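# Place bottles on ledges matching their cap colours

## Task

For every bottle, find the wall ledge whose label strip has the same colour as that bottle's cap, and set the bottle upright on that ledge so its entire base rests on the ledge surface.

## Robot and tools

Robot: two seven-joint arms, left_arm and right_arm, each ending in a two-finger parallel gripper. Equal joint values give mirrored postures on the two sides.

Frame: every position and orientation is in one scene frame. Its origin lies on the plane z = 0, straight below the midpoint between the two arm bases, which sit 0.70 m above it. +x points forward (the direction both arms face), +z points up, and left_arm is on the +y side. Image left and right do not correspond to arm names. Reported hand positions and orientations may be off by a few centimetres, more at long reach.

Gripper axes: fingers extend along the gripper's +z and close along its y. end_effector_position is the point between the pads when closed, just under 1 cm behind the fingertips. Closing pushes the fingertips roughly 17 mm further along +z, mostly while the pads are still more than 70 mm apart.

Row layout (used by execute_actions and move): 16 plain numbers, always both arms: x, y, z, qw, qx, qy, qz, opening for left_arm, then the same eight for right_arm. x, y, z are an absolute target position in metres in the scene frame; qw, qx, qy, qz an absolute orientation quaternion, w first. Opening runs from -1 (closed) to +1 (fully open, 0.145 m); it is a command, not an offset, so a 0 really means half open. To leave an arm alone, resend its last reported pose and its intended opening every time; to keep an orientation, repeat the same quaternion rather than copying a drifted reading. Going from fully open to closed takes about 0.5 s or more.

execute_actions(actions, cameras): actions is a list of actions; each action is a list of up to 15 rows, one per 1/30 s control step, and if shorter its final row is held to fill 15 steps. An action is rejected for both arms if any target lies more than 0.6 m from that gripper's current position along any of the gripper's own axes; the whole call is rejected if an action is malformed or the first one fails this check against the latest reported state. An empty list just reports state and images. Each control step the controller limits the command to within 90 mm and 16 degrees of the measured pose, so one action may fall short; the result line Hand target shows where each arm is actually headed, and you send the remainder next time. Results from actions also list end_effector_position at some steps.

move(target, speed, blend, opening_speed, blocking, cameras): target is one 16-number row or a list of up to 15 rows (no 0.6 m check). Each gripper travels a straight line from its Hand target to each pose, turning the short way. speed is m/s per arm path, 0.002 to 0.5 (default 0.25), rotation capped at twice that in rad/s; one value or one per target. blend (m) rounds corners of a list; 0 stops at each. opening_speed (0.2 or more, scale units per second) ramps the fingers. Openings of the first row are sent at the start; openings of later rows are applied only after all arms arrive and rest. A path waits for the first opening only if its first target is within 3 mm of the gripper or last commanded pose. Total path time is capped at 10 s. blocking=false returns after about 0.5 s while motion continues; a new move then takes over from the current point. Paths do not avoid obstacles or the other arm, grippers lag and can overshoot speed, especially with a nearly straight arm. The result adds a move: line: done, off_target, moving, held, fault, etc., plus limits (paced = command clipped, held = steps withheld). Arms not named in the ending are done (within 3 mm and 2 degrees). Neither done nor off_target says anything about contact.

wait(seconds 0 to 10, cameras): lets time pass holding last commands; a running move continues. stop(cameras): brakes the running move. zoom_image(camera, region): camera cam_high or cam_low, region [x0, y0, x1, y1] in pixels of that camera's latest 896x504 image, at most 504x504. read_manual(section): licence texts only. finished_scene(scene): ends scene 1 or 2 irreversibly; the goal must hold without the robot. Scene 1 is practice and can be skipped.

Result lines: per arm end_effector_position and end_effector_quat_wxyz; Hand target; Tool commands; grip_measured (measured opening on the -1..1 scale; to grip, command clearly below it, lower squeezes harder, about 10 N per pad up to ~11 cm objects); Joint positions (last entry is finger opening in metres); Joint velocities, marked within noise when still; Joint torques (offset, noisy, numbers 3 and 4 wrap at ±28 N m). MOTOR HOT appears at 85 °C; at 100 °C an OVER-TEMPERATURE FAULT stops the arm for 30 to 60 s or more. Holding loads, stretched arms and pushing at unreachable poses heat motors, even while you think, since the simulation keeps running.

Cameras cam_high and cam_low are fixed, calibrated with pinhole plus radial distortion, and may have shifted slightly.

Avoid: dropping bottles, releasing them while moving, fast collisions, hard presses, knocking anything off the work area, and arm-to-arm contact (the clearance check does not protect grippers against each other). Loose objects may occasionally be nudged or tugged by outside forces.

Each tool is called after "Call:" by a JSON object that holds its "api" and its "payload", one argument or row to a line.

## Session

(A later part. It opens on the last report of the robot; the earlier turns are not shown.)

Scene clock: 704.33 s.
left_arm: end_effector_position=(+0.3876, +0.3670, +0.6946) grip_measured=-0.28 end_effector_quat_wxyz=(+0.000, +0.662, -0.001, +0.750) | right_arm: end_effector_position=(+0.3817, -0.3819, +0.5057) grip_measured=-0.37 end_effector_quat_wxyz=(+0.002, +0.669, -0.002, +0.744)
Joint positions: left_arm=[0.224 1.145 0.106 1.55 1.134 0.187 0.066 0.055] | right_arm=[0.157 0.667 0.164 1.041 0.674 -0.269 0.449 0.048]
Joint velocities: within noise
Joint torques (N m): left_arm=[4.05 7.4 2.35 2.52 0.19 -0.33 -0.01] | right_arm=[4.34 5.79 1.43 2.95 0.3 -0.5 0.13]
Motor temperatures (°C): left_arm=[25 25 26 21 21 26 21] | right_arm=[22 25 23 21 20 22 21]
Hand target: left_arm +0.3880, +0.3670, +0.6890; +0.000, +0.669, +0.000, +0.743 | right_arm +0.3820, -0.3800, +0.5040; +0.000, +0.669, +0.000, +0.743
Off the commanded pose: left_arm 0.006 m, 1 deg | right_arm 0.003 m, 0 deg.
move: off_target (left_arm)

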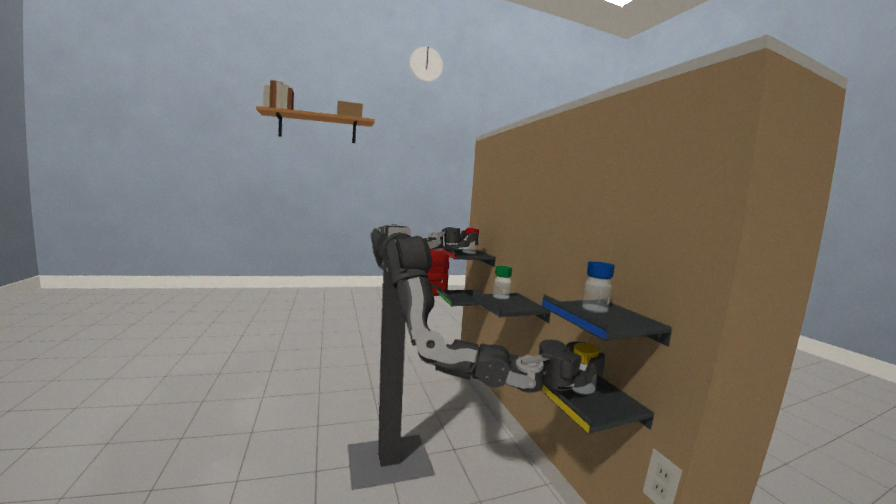

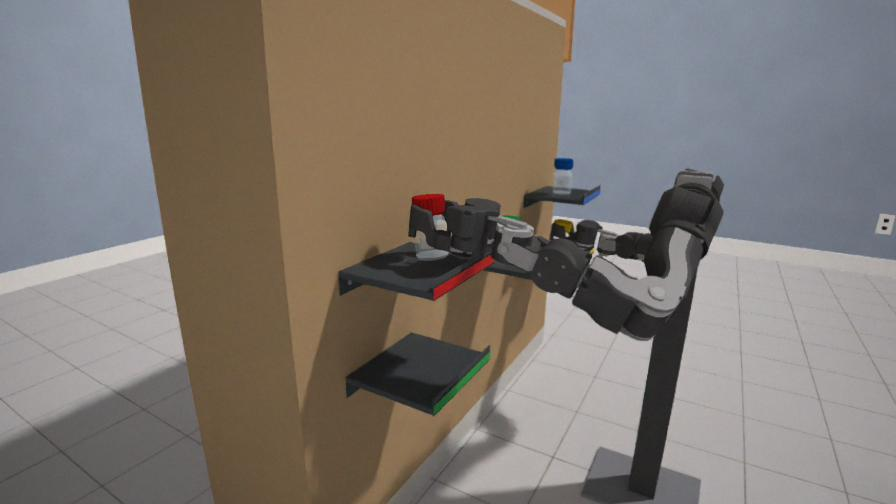

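Call:
{"api": "move", "payload": {
  "target": [0.388,0.367,0.686,0,0.6691,0,0.7431,-0.6,0.382,-0.38,0.499,0,0.6691,0,0.7431,-0.6],
  "speed": 0.03
}}

Call:
{"api": "zoom_image", "payload": {
  "camera": "cam_high",
  "region": [500, 290, 660, 430]
}}

Call:
{"api": "zoom_image", "payload": {
  "camera": "cam_low",
  "region": [360, 140, 540, 300]
}}

Scene clock: 712.67 s.
left_arm: end_effector_position=(+0.3870, +0.3673, +0.6945) grip_measured=-0.28 end_effector_quat_wxyz=(+0.000, +0.658, -0.001, +0.753) | right_arm: end_effector_position=(+0.3823, -0.3818, +0.5050) grip_measured=-0.37 end_effector_quat_wxyz=(+0.003, +0.663, +0.000, +0.749)
Joint positions: left_arm=[0.214 1.148 0.106 1.55 1.139 0.168 0.064 0.055] | right_arm=[0.168 0.663 0.156 1.019 0.675 -0.299 0.458 0.048]
Joint velocities: within noise
Joint torques (N m): left_arm=[3.81 7.35 1.5 2.25 0.19 -0.23 -0.02] | right_arm=[3.63 5.76 0.88 2.44 0.3 -0.23 0.05]
Motor temperatures (°C): left_arm=[24 26 26 21 21 26 21] | right_arm=[22 25 23 21 20 21 21]
Hand target: left_arm +0.3879, +0.3670, +0.6860; +0.000, +0.669, +0.000, +0.743 | right_arm +0.3819, -0.3800, +0.4991; +0.000, +0.669, +0.000, +0.743
Off the commanded pose: left_arm 0.009 m, 2 deg | right_arm 0.006 m, 1 deg.
move: off_target (left_arm, right_arm)

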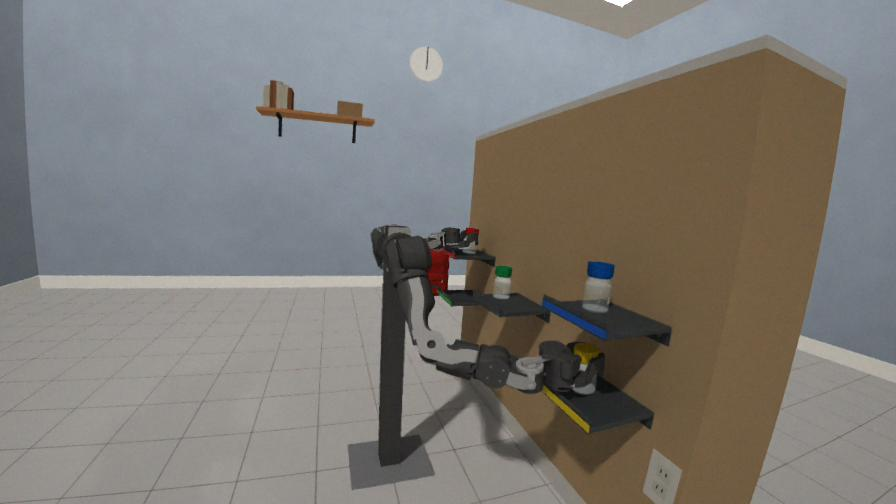

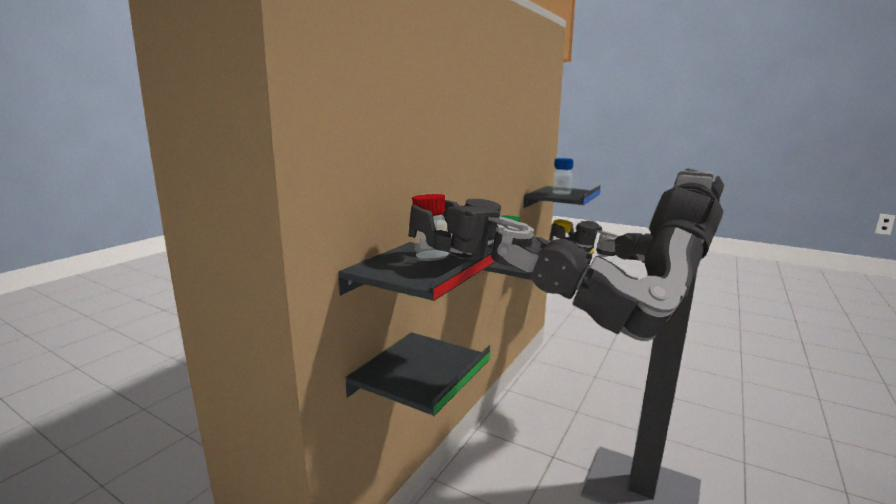

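Scaled by 3.150 from the camera's 896x504 image, which has a finer 1280x720 frame.

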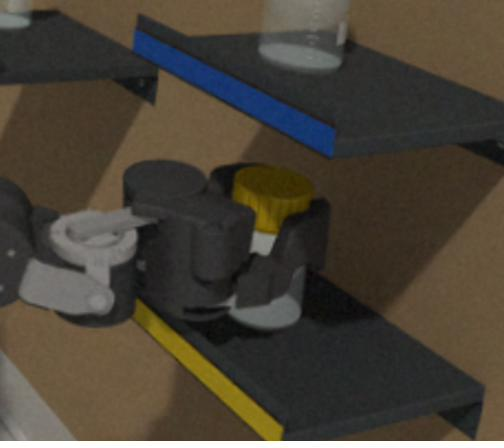

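Scaled by 2.800 from the camera's 896x504 image, which has a finer 1280x720 frame.

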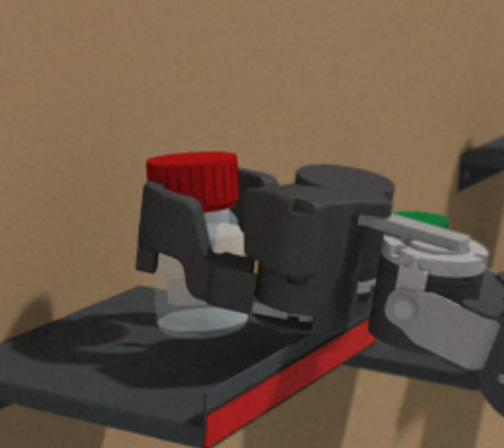

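Call:
{"api": "move", "payload": {
  "target": [
    [0.388,0.367,0.692,0,0.6643,0,0.7474,-0.6,0.382,-0.381,0.5025,0,0.6643,0,0.7474,-0.6],
    [0.388,0.367,0.693,0,0.6643,0,0.7474,0.5,0.382,-0.381,0.5035,0,0.6643,0,0.7474,0.5]
  ],
  "speed": 0.03,
  "opening_speed": 0.3
}}

Call:
{"api": "zoom_image", "payload": {
  "camera": "cam_high",
  "region": [500, 290, 660, 430]
}}

Call:
{"api": "zoom_image", "payload": {
  "camera": "cam_low",
  "region": [360, 140, 540, 300]
}}

Scene clock: 726.23 s.
left_arm: end_effector_position=(+0.3876, +0.3672, +0.6945) grip_measured=+0.50 end_effector_quat_wxyz=(+0.000, +0.662, +0.000, +0.749) | right_arm: end_effector_position=(+0.3822, -0.3819, +0.5052) grip_measured=+0.50 end_effector_quat_wxyz=(+0.002, +0.662, -0.001, +0.750)
Joint positions: left_arm=[0.223 1.151 0.102 1.55 1.141 0.184 0.062 0.112] | right_arm=[0.168 0.663 0.156 1.017 0.679 -0.301 0.46 0.112]
Joint velocities: within noise
Joint torques (N m): left_arm=[6.08 7.21 2.33 2.48 0.16 -0.52 0.01] | right_arm=[3.76 6.63 1.73 3.62 0.37 -0.25 0.06]
Motor temperatures (°C): left_arm=[24 26 25 21 21 25 21] | right_arm=[22 25 23 21 20 21 21]
Hand target: left_arm +0.3880, +0.3670, +0.6929; +0.000, +0.664, +0.000, +0.747 | right_arm +0.3820, -0.3810, +0.5036; +0.000, +0.664, +0.000, +0.748
Off the commanded pose: left_arm 0.002 m, 0 deg | right_arm 0.002 m, 0 deg.
move: done

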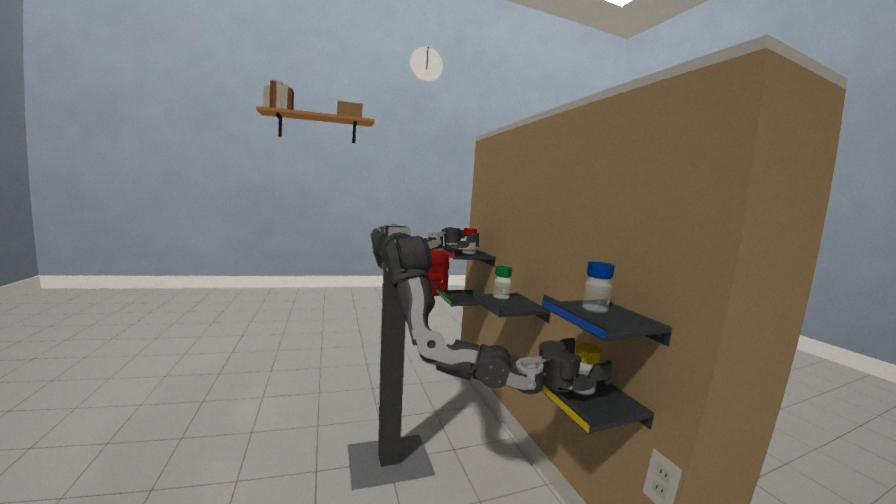

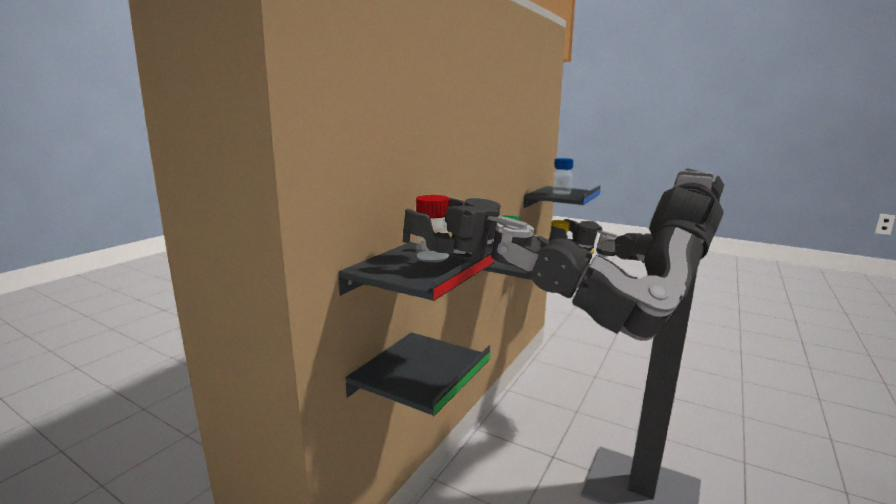

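Scaled by 3.150 from the camera's 896x504 image, which has a finer 1280x720 frame.

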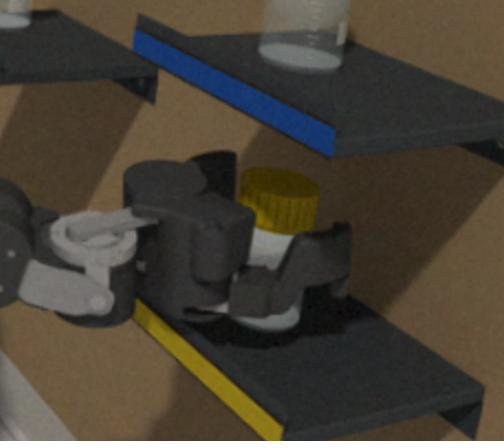

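Scaled by 2.800 from the camera's 896x504 image, which has a finer 1280x720 frame.

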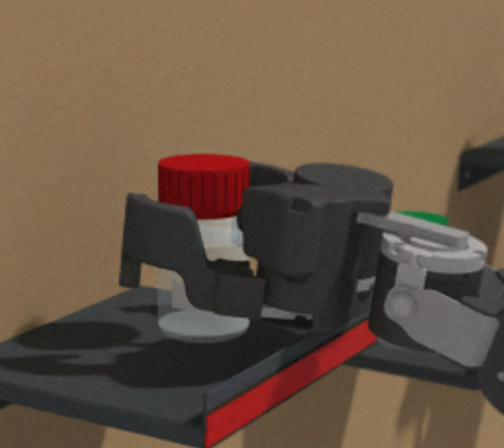

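Call:
{"api": "move", "payload": {
  "target": [
    [0.28,0.362,0.705,0,0.6691,0,0.7431,0.5,0.25,-0.37,0.515,0,0.6691,0,0.7431,0.5],
    [0.30,0.18,0.70,0,0.7071,0,0.7071,0.4,0.27,-0.30,0.45,0,0.7071,0,0.7071,0.4],
    [0.285,0.07,0.61,0.0616,0.7044,-0.0616,0.7044,0.4,0.27,-0.27,0.43,0,0.7071,0,0.7071,0.4]
  ],
  "speed": 0.12
}}

Call:
{"api": "zoom_image", "payload": {
  "camera": "cam_high",
  "region": [420, 200, 680, 440]
}}

Call:
{"api": "zoom_image", "payload": {
  "camera": "cam_low",
  "region": [330, 150, 630, 420]
}}

Scene clock: 744.70 s.
left_arm: end_effector_position=(+0.2842, +0.0686, +0.6115) grip_measured=+0.40 end_effector_quat_wxyz=(+0.065, +0.703, -0.065, +0.705) | right_arm: end_effector_position=(+0.2702, -0.2700, +0.4309) grip_measured=+0.40 end_effector_quat_wxyz=(-0.001, +0.707, +0.001, +0.707)
Joint positions: left_arm=[0.17 0.537 -0.757 2.389 0.575 0.482 -0.887 0.105] | right_arm=[-0.43 0.277 0.275 1.564 0.384 -0.346 0.286 0.105]
Joint velocities: within noise
Joint torques (N m): left_arm=[3.15 0.67 1.25 3.41 -0.27 -0.52 -0.04] | right_arm=[1.2 2.47 1.25 3.22 0.17 -0.51 -0.05]
Motor temperatures (°C): left_arm=[24 26 25 21 21 25 21] | right_arm=[22 25 23 21 20 21 21]
Hand target: left_arm +0.2850, +0.0699, +0.6100; +0.062, +0.704, -0.062, +0.704 | right_arm +0.2701, -0.2700, +0.4301; +0.000, +0.707, +0.000, +0.707
Off the commanded pose: left_arm 0.002 m, 1 deg | right_arm 0.001 m, 0 deg.
move: done; target 2's new opening was sent with left_arm's hand 0.002 m and 11 deg from that target

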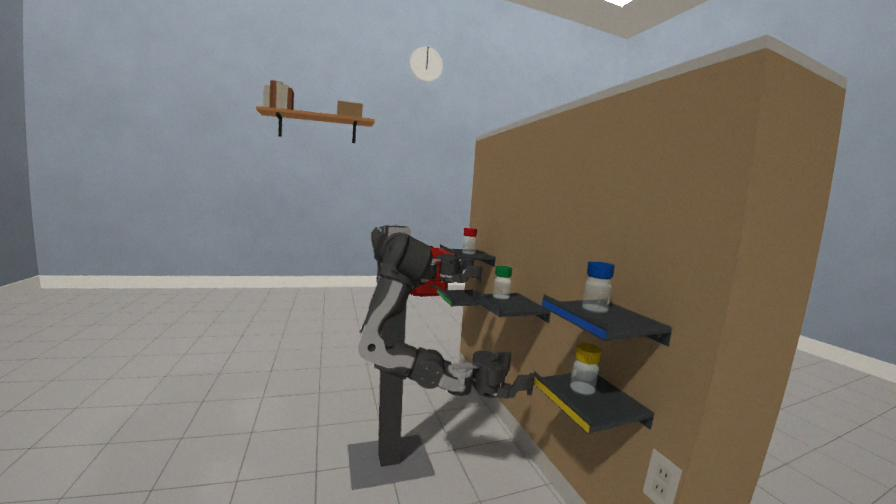

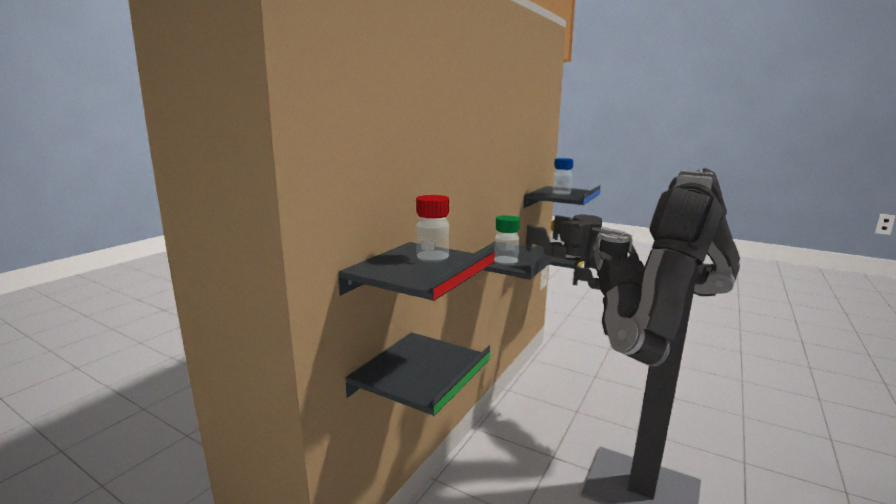

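Scaled by 1.938 from the camera's 896x504 image, which has a finer 1280x720 frame.

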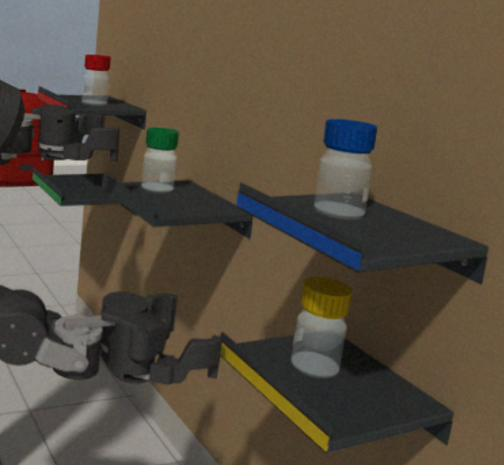

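Scaled by 1.680 from the camera's 896x504 image, which has a finer 1280x720 frame.

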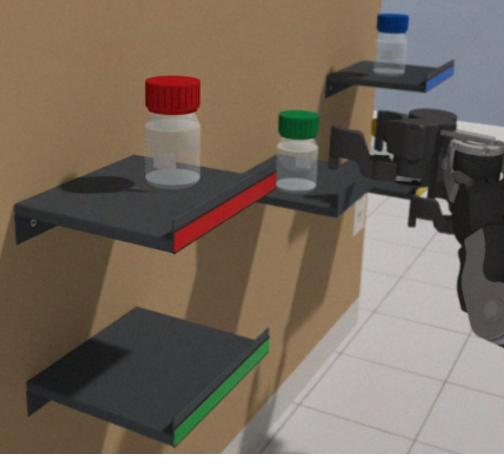

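Call:
{"api": "move", "payload": {
  "target": [0.315,0.062,0.588,0.0616,0.7044,-0.0616,0.7044,0.5,0.27,-0.27,0.43,0,0.7071,0,0.7071,0.4],
  "speed": 0.08
}}

Call:
{"api": "zoom_image", "payload": {
  "camera": "cam_high",
  "region": [440, 230, 540, 320]
}}

Call:
{"api": "zoom_image", "payload": {
  "camera": "cam_low",
  "region": [470, 180, 590, 290]
}}

Scene clock: 752.40 s.
left_arm: end_effector_position=(+0.3150, +0.0635, +0.5889) grip_measured=+0.50 end_effector_quat_wxyz=(+0.060, +0.704, -0.059, +0.705) | right_arm: end_effector_position=(+0.2702, -0.2700, +0.4309) grip_measured=+0.40 end_effector_quat_wxyz=(-0.001, +0.707, +0.001, +0.707)
Joint positions: left_arm=[0.235 0.502 -0.778 2.198 0.563 0.376 -0.829 0.112] | right_arm=[-0.43 0.277 0.275 1.564 0.384 -0.346 0.286 0.105]
Joint velocities: within noise
Joint torques (N m): left_arm=[5 0.38 0.59 3.79 -0.25 -0.54 0.23] | right_arm=[1.07 2.47 1.31 3.26 0.22 -0.53 -0.05]
Motor temperatures (°C): left_arm=[24 25 25 21 21 25 21] | right_arm=[22 24 23 21 20 21 21]
Hand target: left_arm +0.3150, +0.0620, +0.5881; +0.062, +0.704, -0.062, +0.705 | right_arm +0.2701, -0.2700, +0.4301; +0.000, +0.707, +0.000, +0.707
Off the commanded pose: left_arm 0.002 m, 0 deg | right_arm 0.001 m, 0 deg.
move: done

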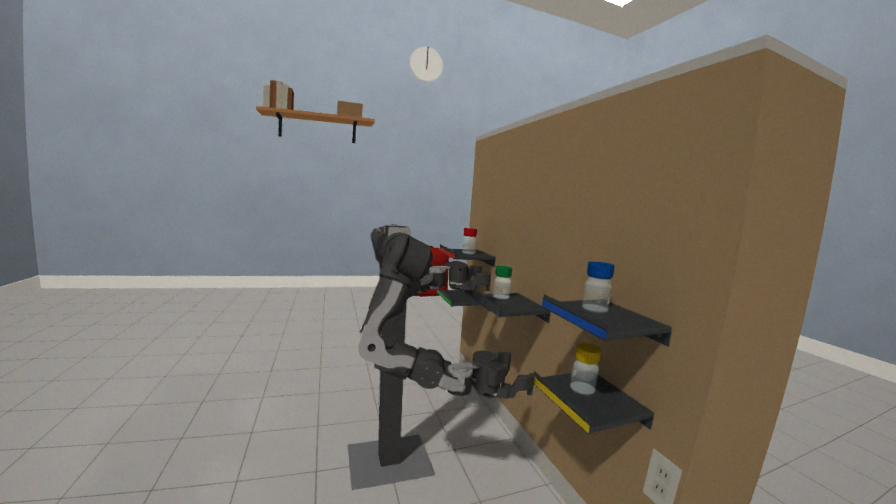

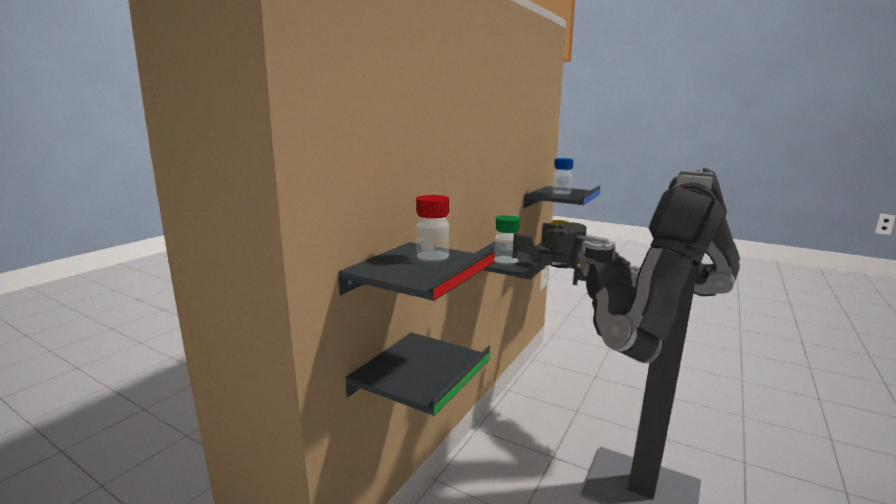

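Scaled by 5.040 from the camera's 896x504 image, which has a finer 1280x720 frame.

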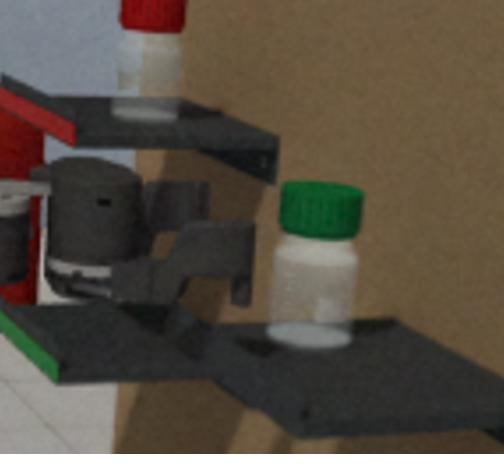

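Scaled by 4.200 from the camera's 896x504 image, which has a finer 1280x720 frame.

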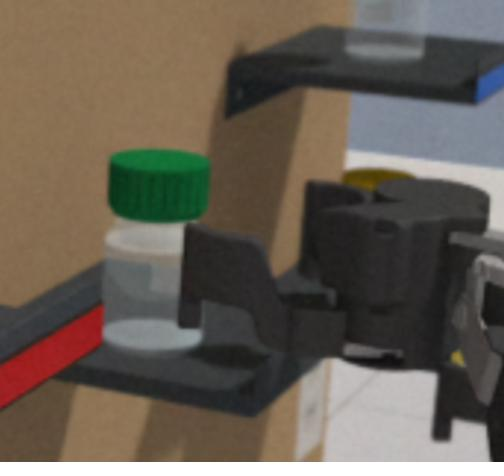

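Call:
{"api": "move", "payload": {
  "target": [0.384,0.057,0.588,0.0616,0.7044,-0.0616,0.7044,0.5,0.27,-0.27,0.43,0,0.7071,0,0.7071,0.4],
  "speed": 0.06
}}

Call:
{"api": "zoom_image", "payload": {
  "camera": "cam_high",
  "region": [440, 230, 540, 320]
}}

Call:
{"api": "zoom_image", "payload": {
  "camera": "cam_low",
  "region": [470, 180, 590, 290]
}}

Scene clock: 769.77 s.
left_arm: end_effector_position=(+0.3837, +0.0578, +0.5893) grip_measured=+0.50 end_effector_quat_wxyz=(+0.060, +0.703, -0.060, +0.706) | right_arm: end_effector_position=(+0.2702, -0.2700, +0.4309) grip_measured=+0.40 end_effector_quat_wxyz=(-0.001, +0.707, +0.001, +0.707)
Joint positions: left_arm=[0.48 0.419 -0.769 1.883 0.658 0.33 -0.711 0.112] | right_arm=[-0.43 0.277 0.275 1.564 0.384 -0.346 0.286 0.105]
Joint velocities: within noise
Joint torques (N m): left_arm=[6.98 0.04 1.58 3.47 -0.13 -0.58 0.22] | right_arm=[1.12 2.49 1.29 3.25 0.22 -0.51 -0.03]
Motor temperatures (°C): left_arm=[24 24 24 22 21 25 21] | right_arm=[21 24 22 21 20 21 21]
Hand target: left_arm +0.3840, +0.0570, +0.5880; +0.061, +0.704, -0.062, +0.704 | right_arm +0.2701, -0.2700, +0.4301; +0.000, +0.707, +0.000, +0.707
Off the commanded pose: left_arm 0.002 m, 0 deg | right_arm 0.001 m, 0 deg.
move: done

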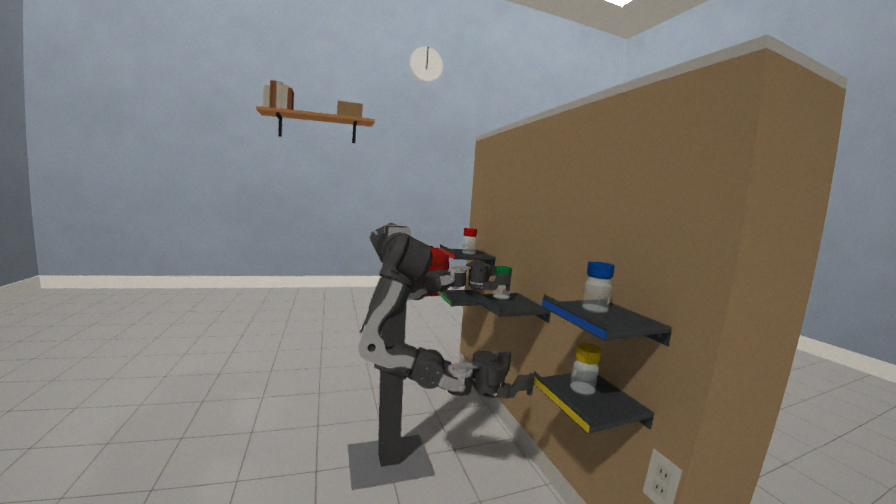

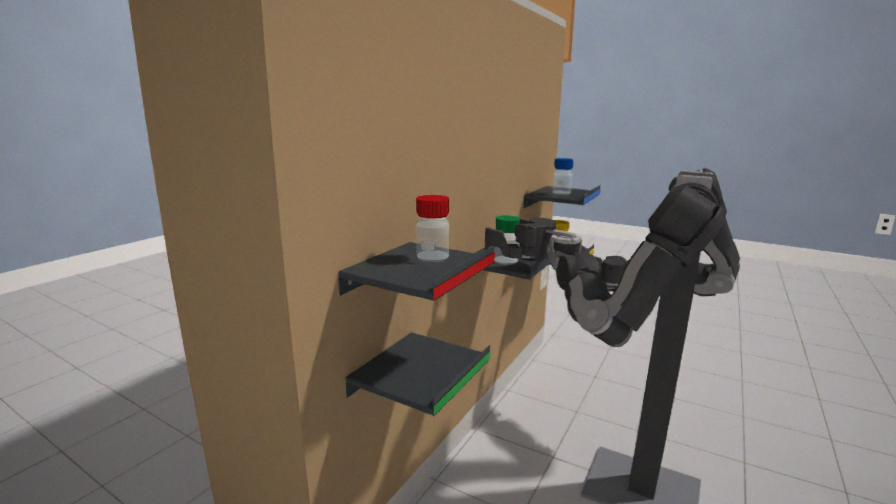

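Scaled by 5.040 from the camera's 896x504 image, which has a finer 1280x720 frame.

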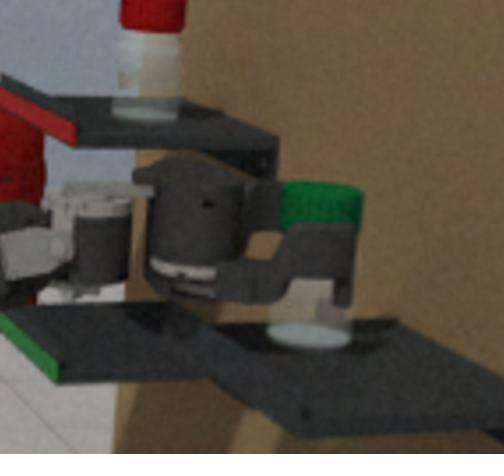

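Scaled by 4.200 from the camera's 896x504 image, which has a finer 1280x720 frame.

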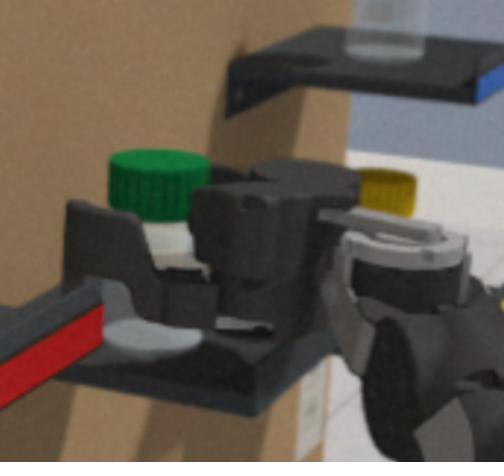

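Call:
{"api": "move", "payload": {
  "target": [
    [0.382,0.051,0.588,0.0616,0.7044,-0.0616,0.7044,0.5,0.27,-0.27,0.43,0,0.7071,0,0.7071,0.4],
    [0.382,0.051,0.588,0.0616,0.7044,-0.0616,0.7044,-0.8,0.27,-0.27,0.43,0,0.7071,0,0.7071,0.4],
    [0.382,0.051,0.64,0.0616,0.7044,-0.0616,0.7044,-0.8,0.27,-0.27,0.43,0,0.7071,0,0.7071,0.4],
    [0.30,0.09,0.64,0,0.7071,0,0.7071,-0.8,0.27,-0.27,0.43,0,0.7071,0,0.7071,0.4]
  ],
  "speed": 0.08,
  "opening_speed": 0.8
}}

Call:
{"api": "zoom_image", "payload": {
  "camera": "cam_low",
  "region": [450, 150, 610, 290]
}}

Scene clock: 787.33 s.
left_arm: end_effector_position=(+0.3004, +0.0889, +0.6388) grip_measured=-0.27 end_effector_quat_wxyz=(+0.002, +0.709, -0.002, +0.705) | right_arm: end_effector_position=(+0.2702, -0.2700, +0.4309) grip_measured=+0.40 end_effector_quat_wxyz=(-0.001, +0.707, +0.001, +0.707)
Joint positions: left_arm=[0.296 0.39 -0.69 2.383 0.657 0.694 -1.082 0.055] | right_arm=[-0.43 0.277 0.275 1.564 0.384 -0.346 0.286 0.105]
Joint velocities: within noise
Joint torques (N m): left_arm=[4.65 0.28 0.73 4.14 -0.43 -0.39 -0.04] | right_arm=[1.17 2.49 1.26 3.25 0.21 -0.51 -0.05]
Motor temperatures (°C): left_arm=[25 23 24 22 21 25 21] | right_arm=[21 24 22 21 20 21 21]
Hand target: left_arm +0.3000, +0.0900, +0.6400; +0.000, +0.707, +0.000, +0.707 | right_arm +0.2701, -0.2700, +0.4301; +0.000, +0.707, +0.000, +0.707
Off the commanded pose: left_arm 0.002 m, 1 deg | right_arm 0.001 m, 0 deg.
move: done

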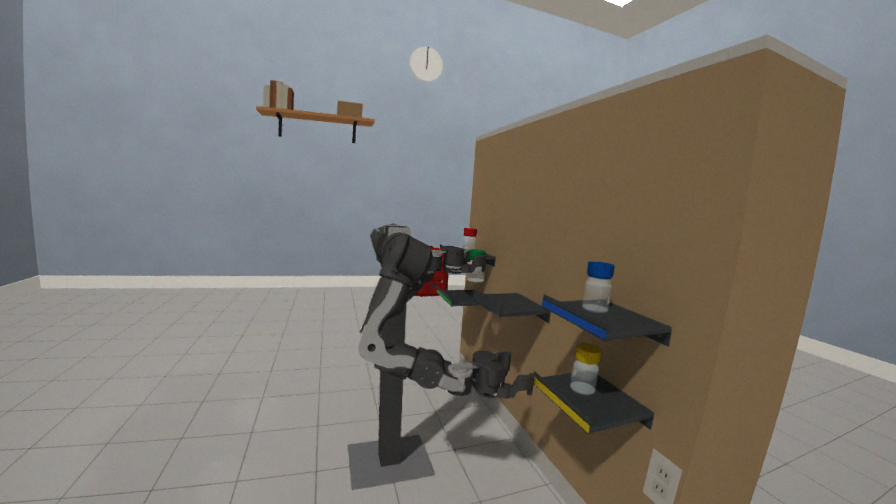

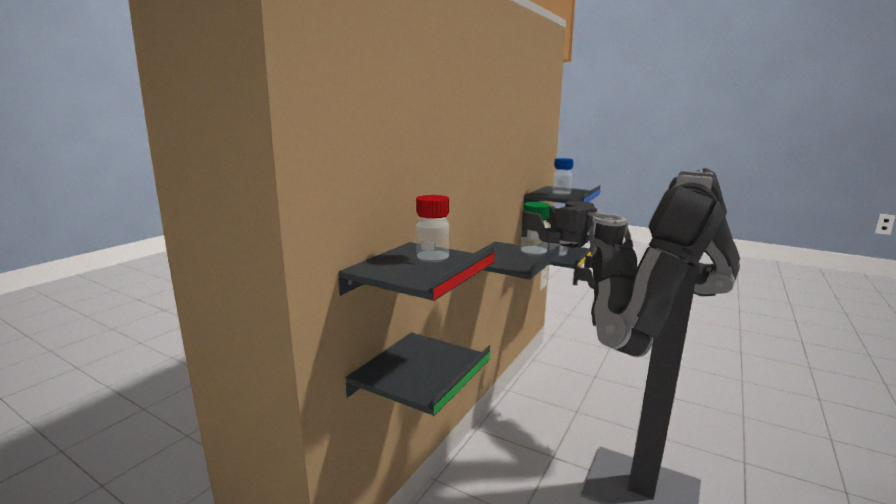

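Scaled by 3.150 from the camera's 896x504 image, which has a finer 1280x720 frame.

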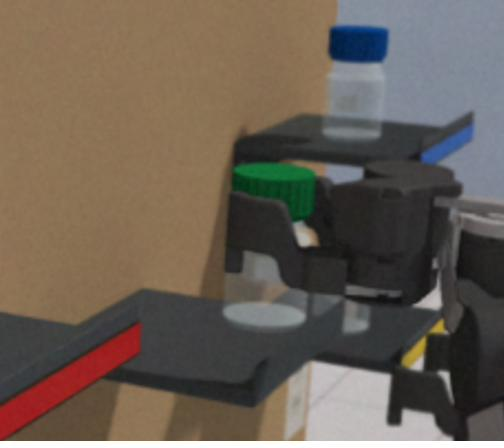

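Call:
{"api": "move", "payload": {
  "target": [
    [0.27,0.13,0.56,0,0.7071,0,0.7071,-0.8,0.27,-0.27,0.43,0,0.7071,0,0.7071,0.4],
    [0.28,0.18,0.44,0,0.7071,0,0.7071,-0.8,0.27,-0.27,0.43,0,0.7071,0,0.7071,0.4],
    [0.27,0.29,0.47,0,0.7071,0,0.7071,-0.8,0.27,-0.27,0.43,0,0.7071,0,0.7071,0.4]
  ],
  "speed": 0.1,
  "blend": 0.02
}}

Call:
{"api": "zoom_image", "payload": {
  "camera": "cam_low",
  "region": [350, 200, 650, 420]
}}

Scene clock: 801.53 s.
left_arm: end_effector_position=(+0.2690, +0.2895, +0.4676) grip_measured=-0.31 end_effector_quat_wxyz=(-0.001, +0.712, -0.002, +0.702) | right_arm: end_effector_position=(+0.2702, -0.2700, +0.4309) grip_measured=+0.40 end_effector_quat_wxyz=(-0.001, +0.707, +0.001, +0.707)
Joint positions: left_arm=[-0.381 1.207 -0.548 1.719 0.896 -0.777 -0.472 0.052] | right_arm=[-0.43 0.277 0.275 1.564 0.384 -0.346 0.286 0.105]
Joint velocities: within noise
Joint torques (N m): left_arm=[2.62 4.92 2.96 2.07 -0.06 -0.96 0.19] | right_arm=[1.02 2.62 1.33 3.26 0.25 -0.53 -0.04]
Motor temperatures (°C): left_arm=[24 23 24 22 22 25 21] | right_arm=[21 24 22 21 20 21 21]
Hand target: left_arm +0.2701, +0.2901, +0.4701; +0.000, +0.707, +0.000, +0.707 | right_arm +0.2701, -0.2700, +0.4301; +0.000, +0.707, +0.000, +0.707
Off the commanded pose: left_arm 0.003 m, 1 deg | right_arm 0.001 m, 0 deg.
joint sent to its limit (left arm) — joint 6 (wrist pitch), lower limit. The joint targets still meet the commanded pose.
move: done

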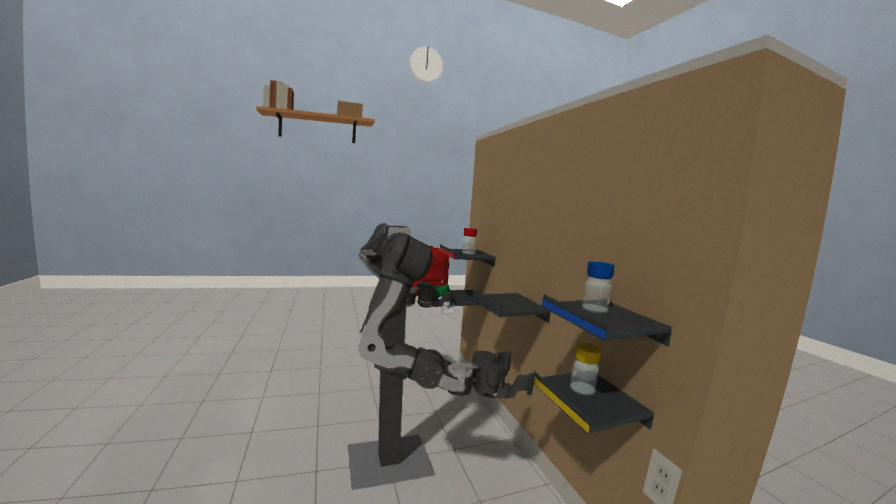

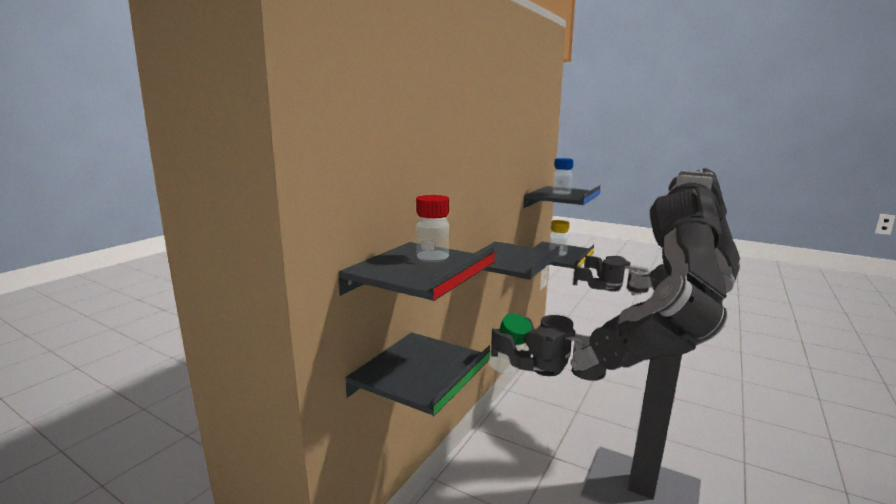

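Scaled by 1.680 from the camera's 896x504 image, which has a finer 1280x720 frame.

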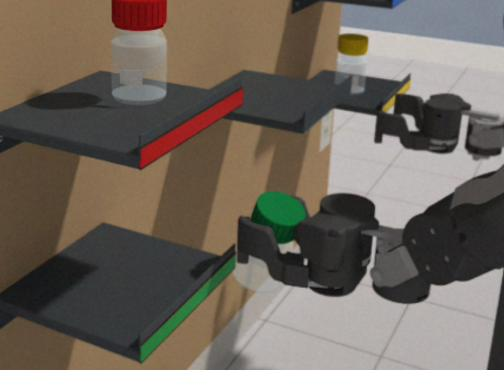

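Call:
{"api": "zoom_image", "payload": {
  "camera": "cam_low",
  "region": [460, 290, 600, 400]
}}

Call:
{"api": "zoom_image", "payload": {
  "camera": "cam_high",
  "region": [400, 240, 510, 330]
}}

Scaled by 3.600 from the camera's 896x504 image, which has a finer 1280x720 frame.

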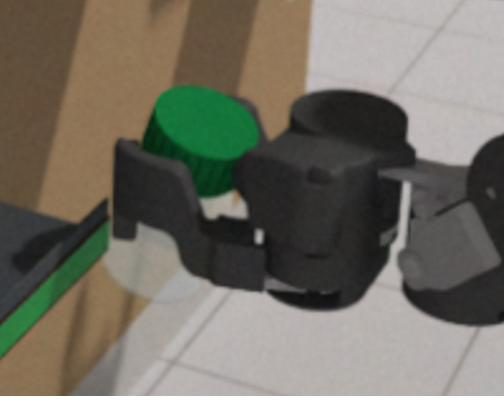

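Scaled by 4.582 from the camera's 896x504 image, which has a finer 1280x720 frame.

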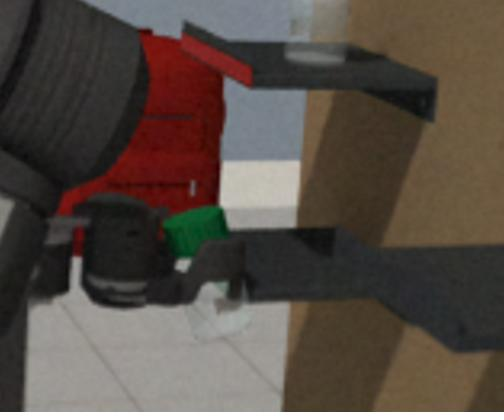

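Call:
{"api": "move", "payload": {
  "target": [
    [0.255,0.29,0.49,0,0.766,0,0.6428,-0.8,0.27,-0.27,0.43,0,0.7071,0,0.7071,0.4],
    [0.255,0.36,0.527,0,0.766,0,0.6428,-0.8,0.27,-0.27,0.43,0,0.7071,0,0.7071,0.4]
  ],
  "speed": 0.08
}}

Call:
{"api": "zoom_image", "payload": {
  "camera": "cam_low",
  "region": [380, 230, 600, 420]
}}

Call:
{"api": "zoom_image", "payload": {
  "camera": "cam_high",
  "region": [400, 220, 510, 310]
}}

Scene clock: 834.60 s.
left_arm: end_effector_position=(+0.2553, +0.3607, +0.5268) grip_measured=-0.31 end_effector_quat_wxyz=(-0.002, +0.771, +0.000, +0.637) | right_arm: end_effector_position=(+0.2702, -0.2700, +0.4309) grip_measured=+0.40 end_effector_quat_wxyz=(-0.001, +0.707, +0.001, +0.707)
Joint positions: left_arm=[0.591 1.788 -1.563 1.826 1.531 -0.782 -0.061 0.052] | right_arm=[-0.43 0.277 0.275 1.564 0.384 -0.346 0.286 0.105]
Joint velocities: within noise
Joint torques (N m): left_arm=[2.84 6.24 1.31 0.62 0.13 -0.83 0.25] | right_arm=[1.17 2.39 1.26 3.29 0.22 -0.52 -0.03]
Motor temperatures (°C): left_arm=[23 24 25 21 21 26 21] | right_arm=[21 24 22 21 20 21 21]
Hand target: left_arm +0.2552, +0.3599, +0.5271; +0.000, +0.770, +0.000, +0.639 | right_arm +0.2701, -0.2700, +0.4301; +0.000, +0.707, +0.000, +0.707
Off the commanded pose: left_arm 0.001 m, 1 deg | right_arm 0.001 m, 0 deg.
joint sent to its limit (left arm) — joint 3 (upper arm roll), lower limit; joint 6 (wrist pitch), lower limit. The joint targets still meet the commanded pose.
move: done

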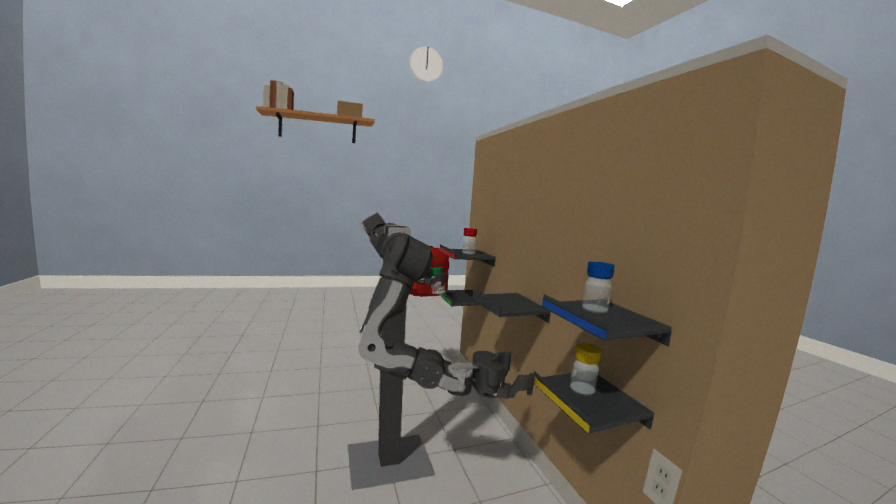

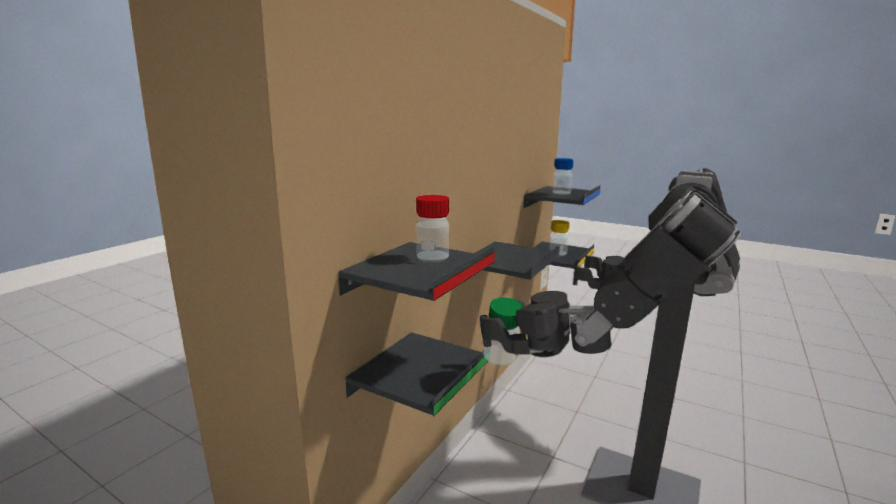

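Scaled by 2.291 from the camera's 896x504 image, which has a finer 1280x720 frame.

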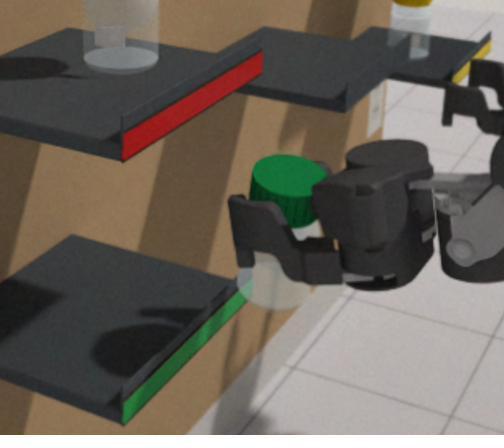

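Scaled by 4.582 from the camera's 896x504 image, which has a finer 1280x720 frame.

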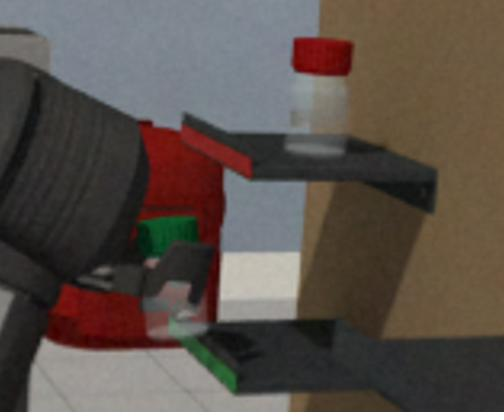

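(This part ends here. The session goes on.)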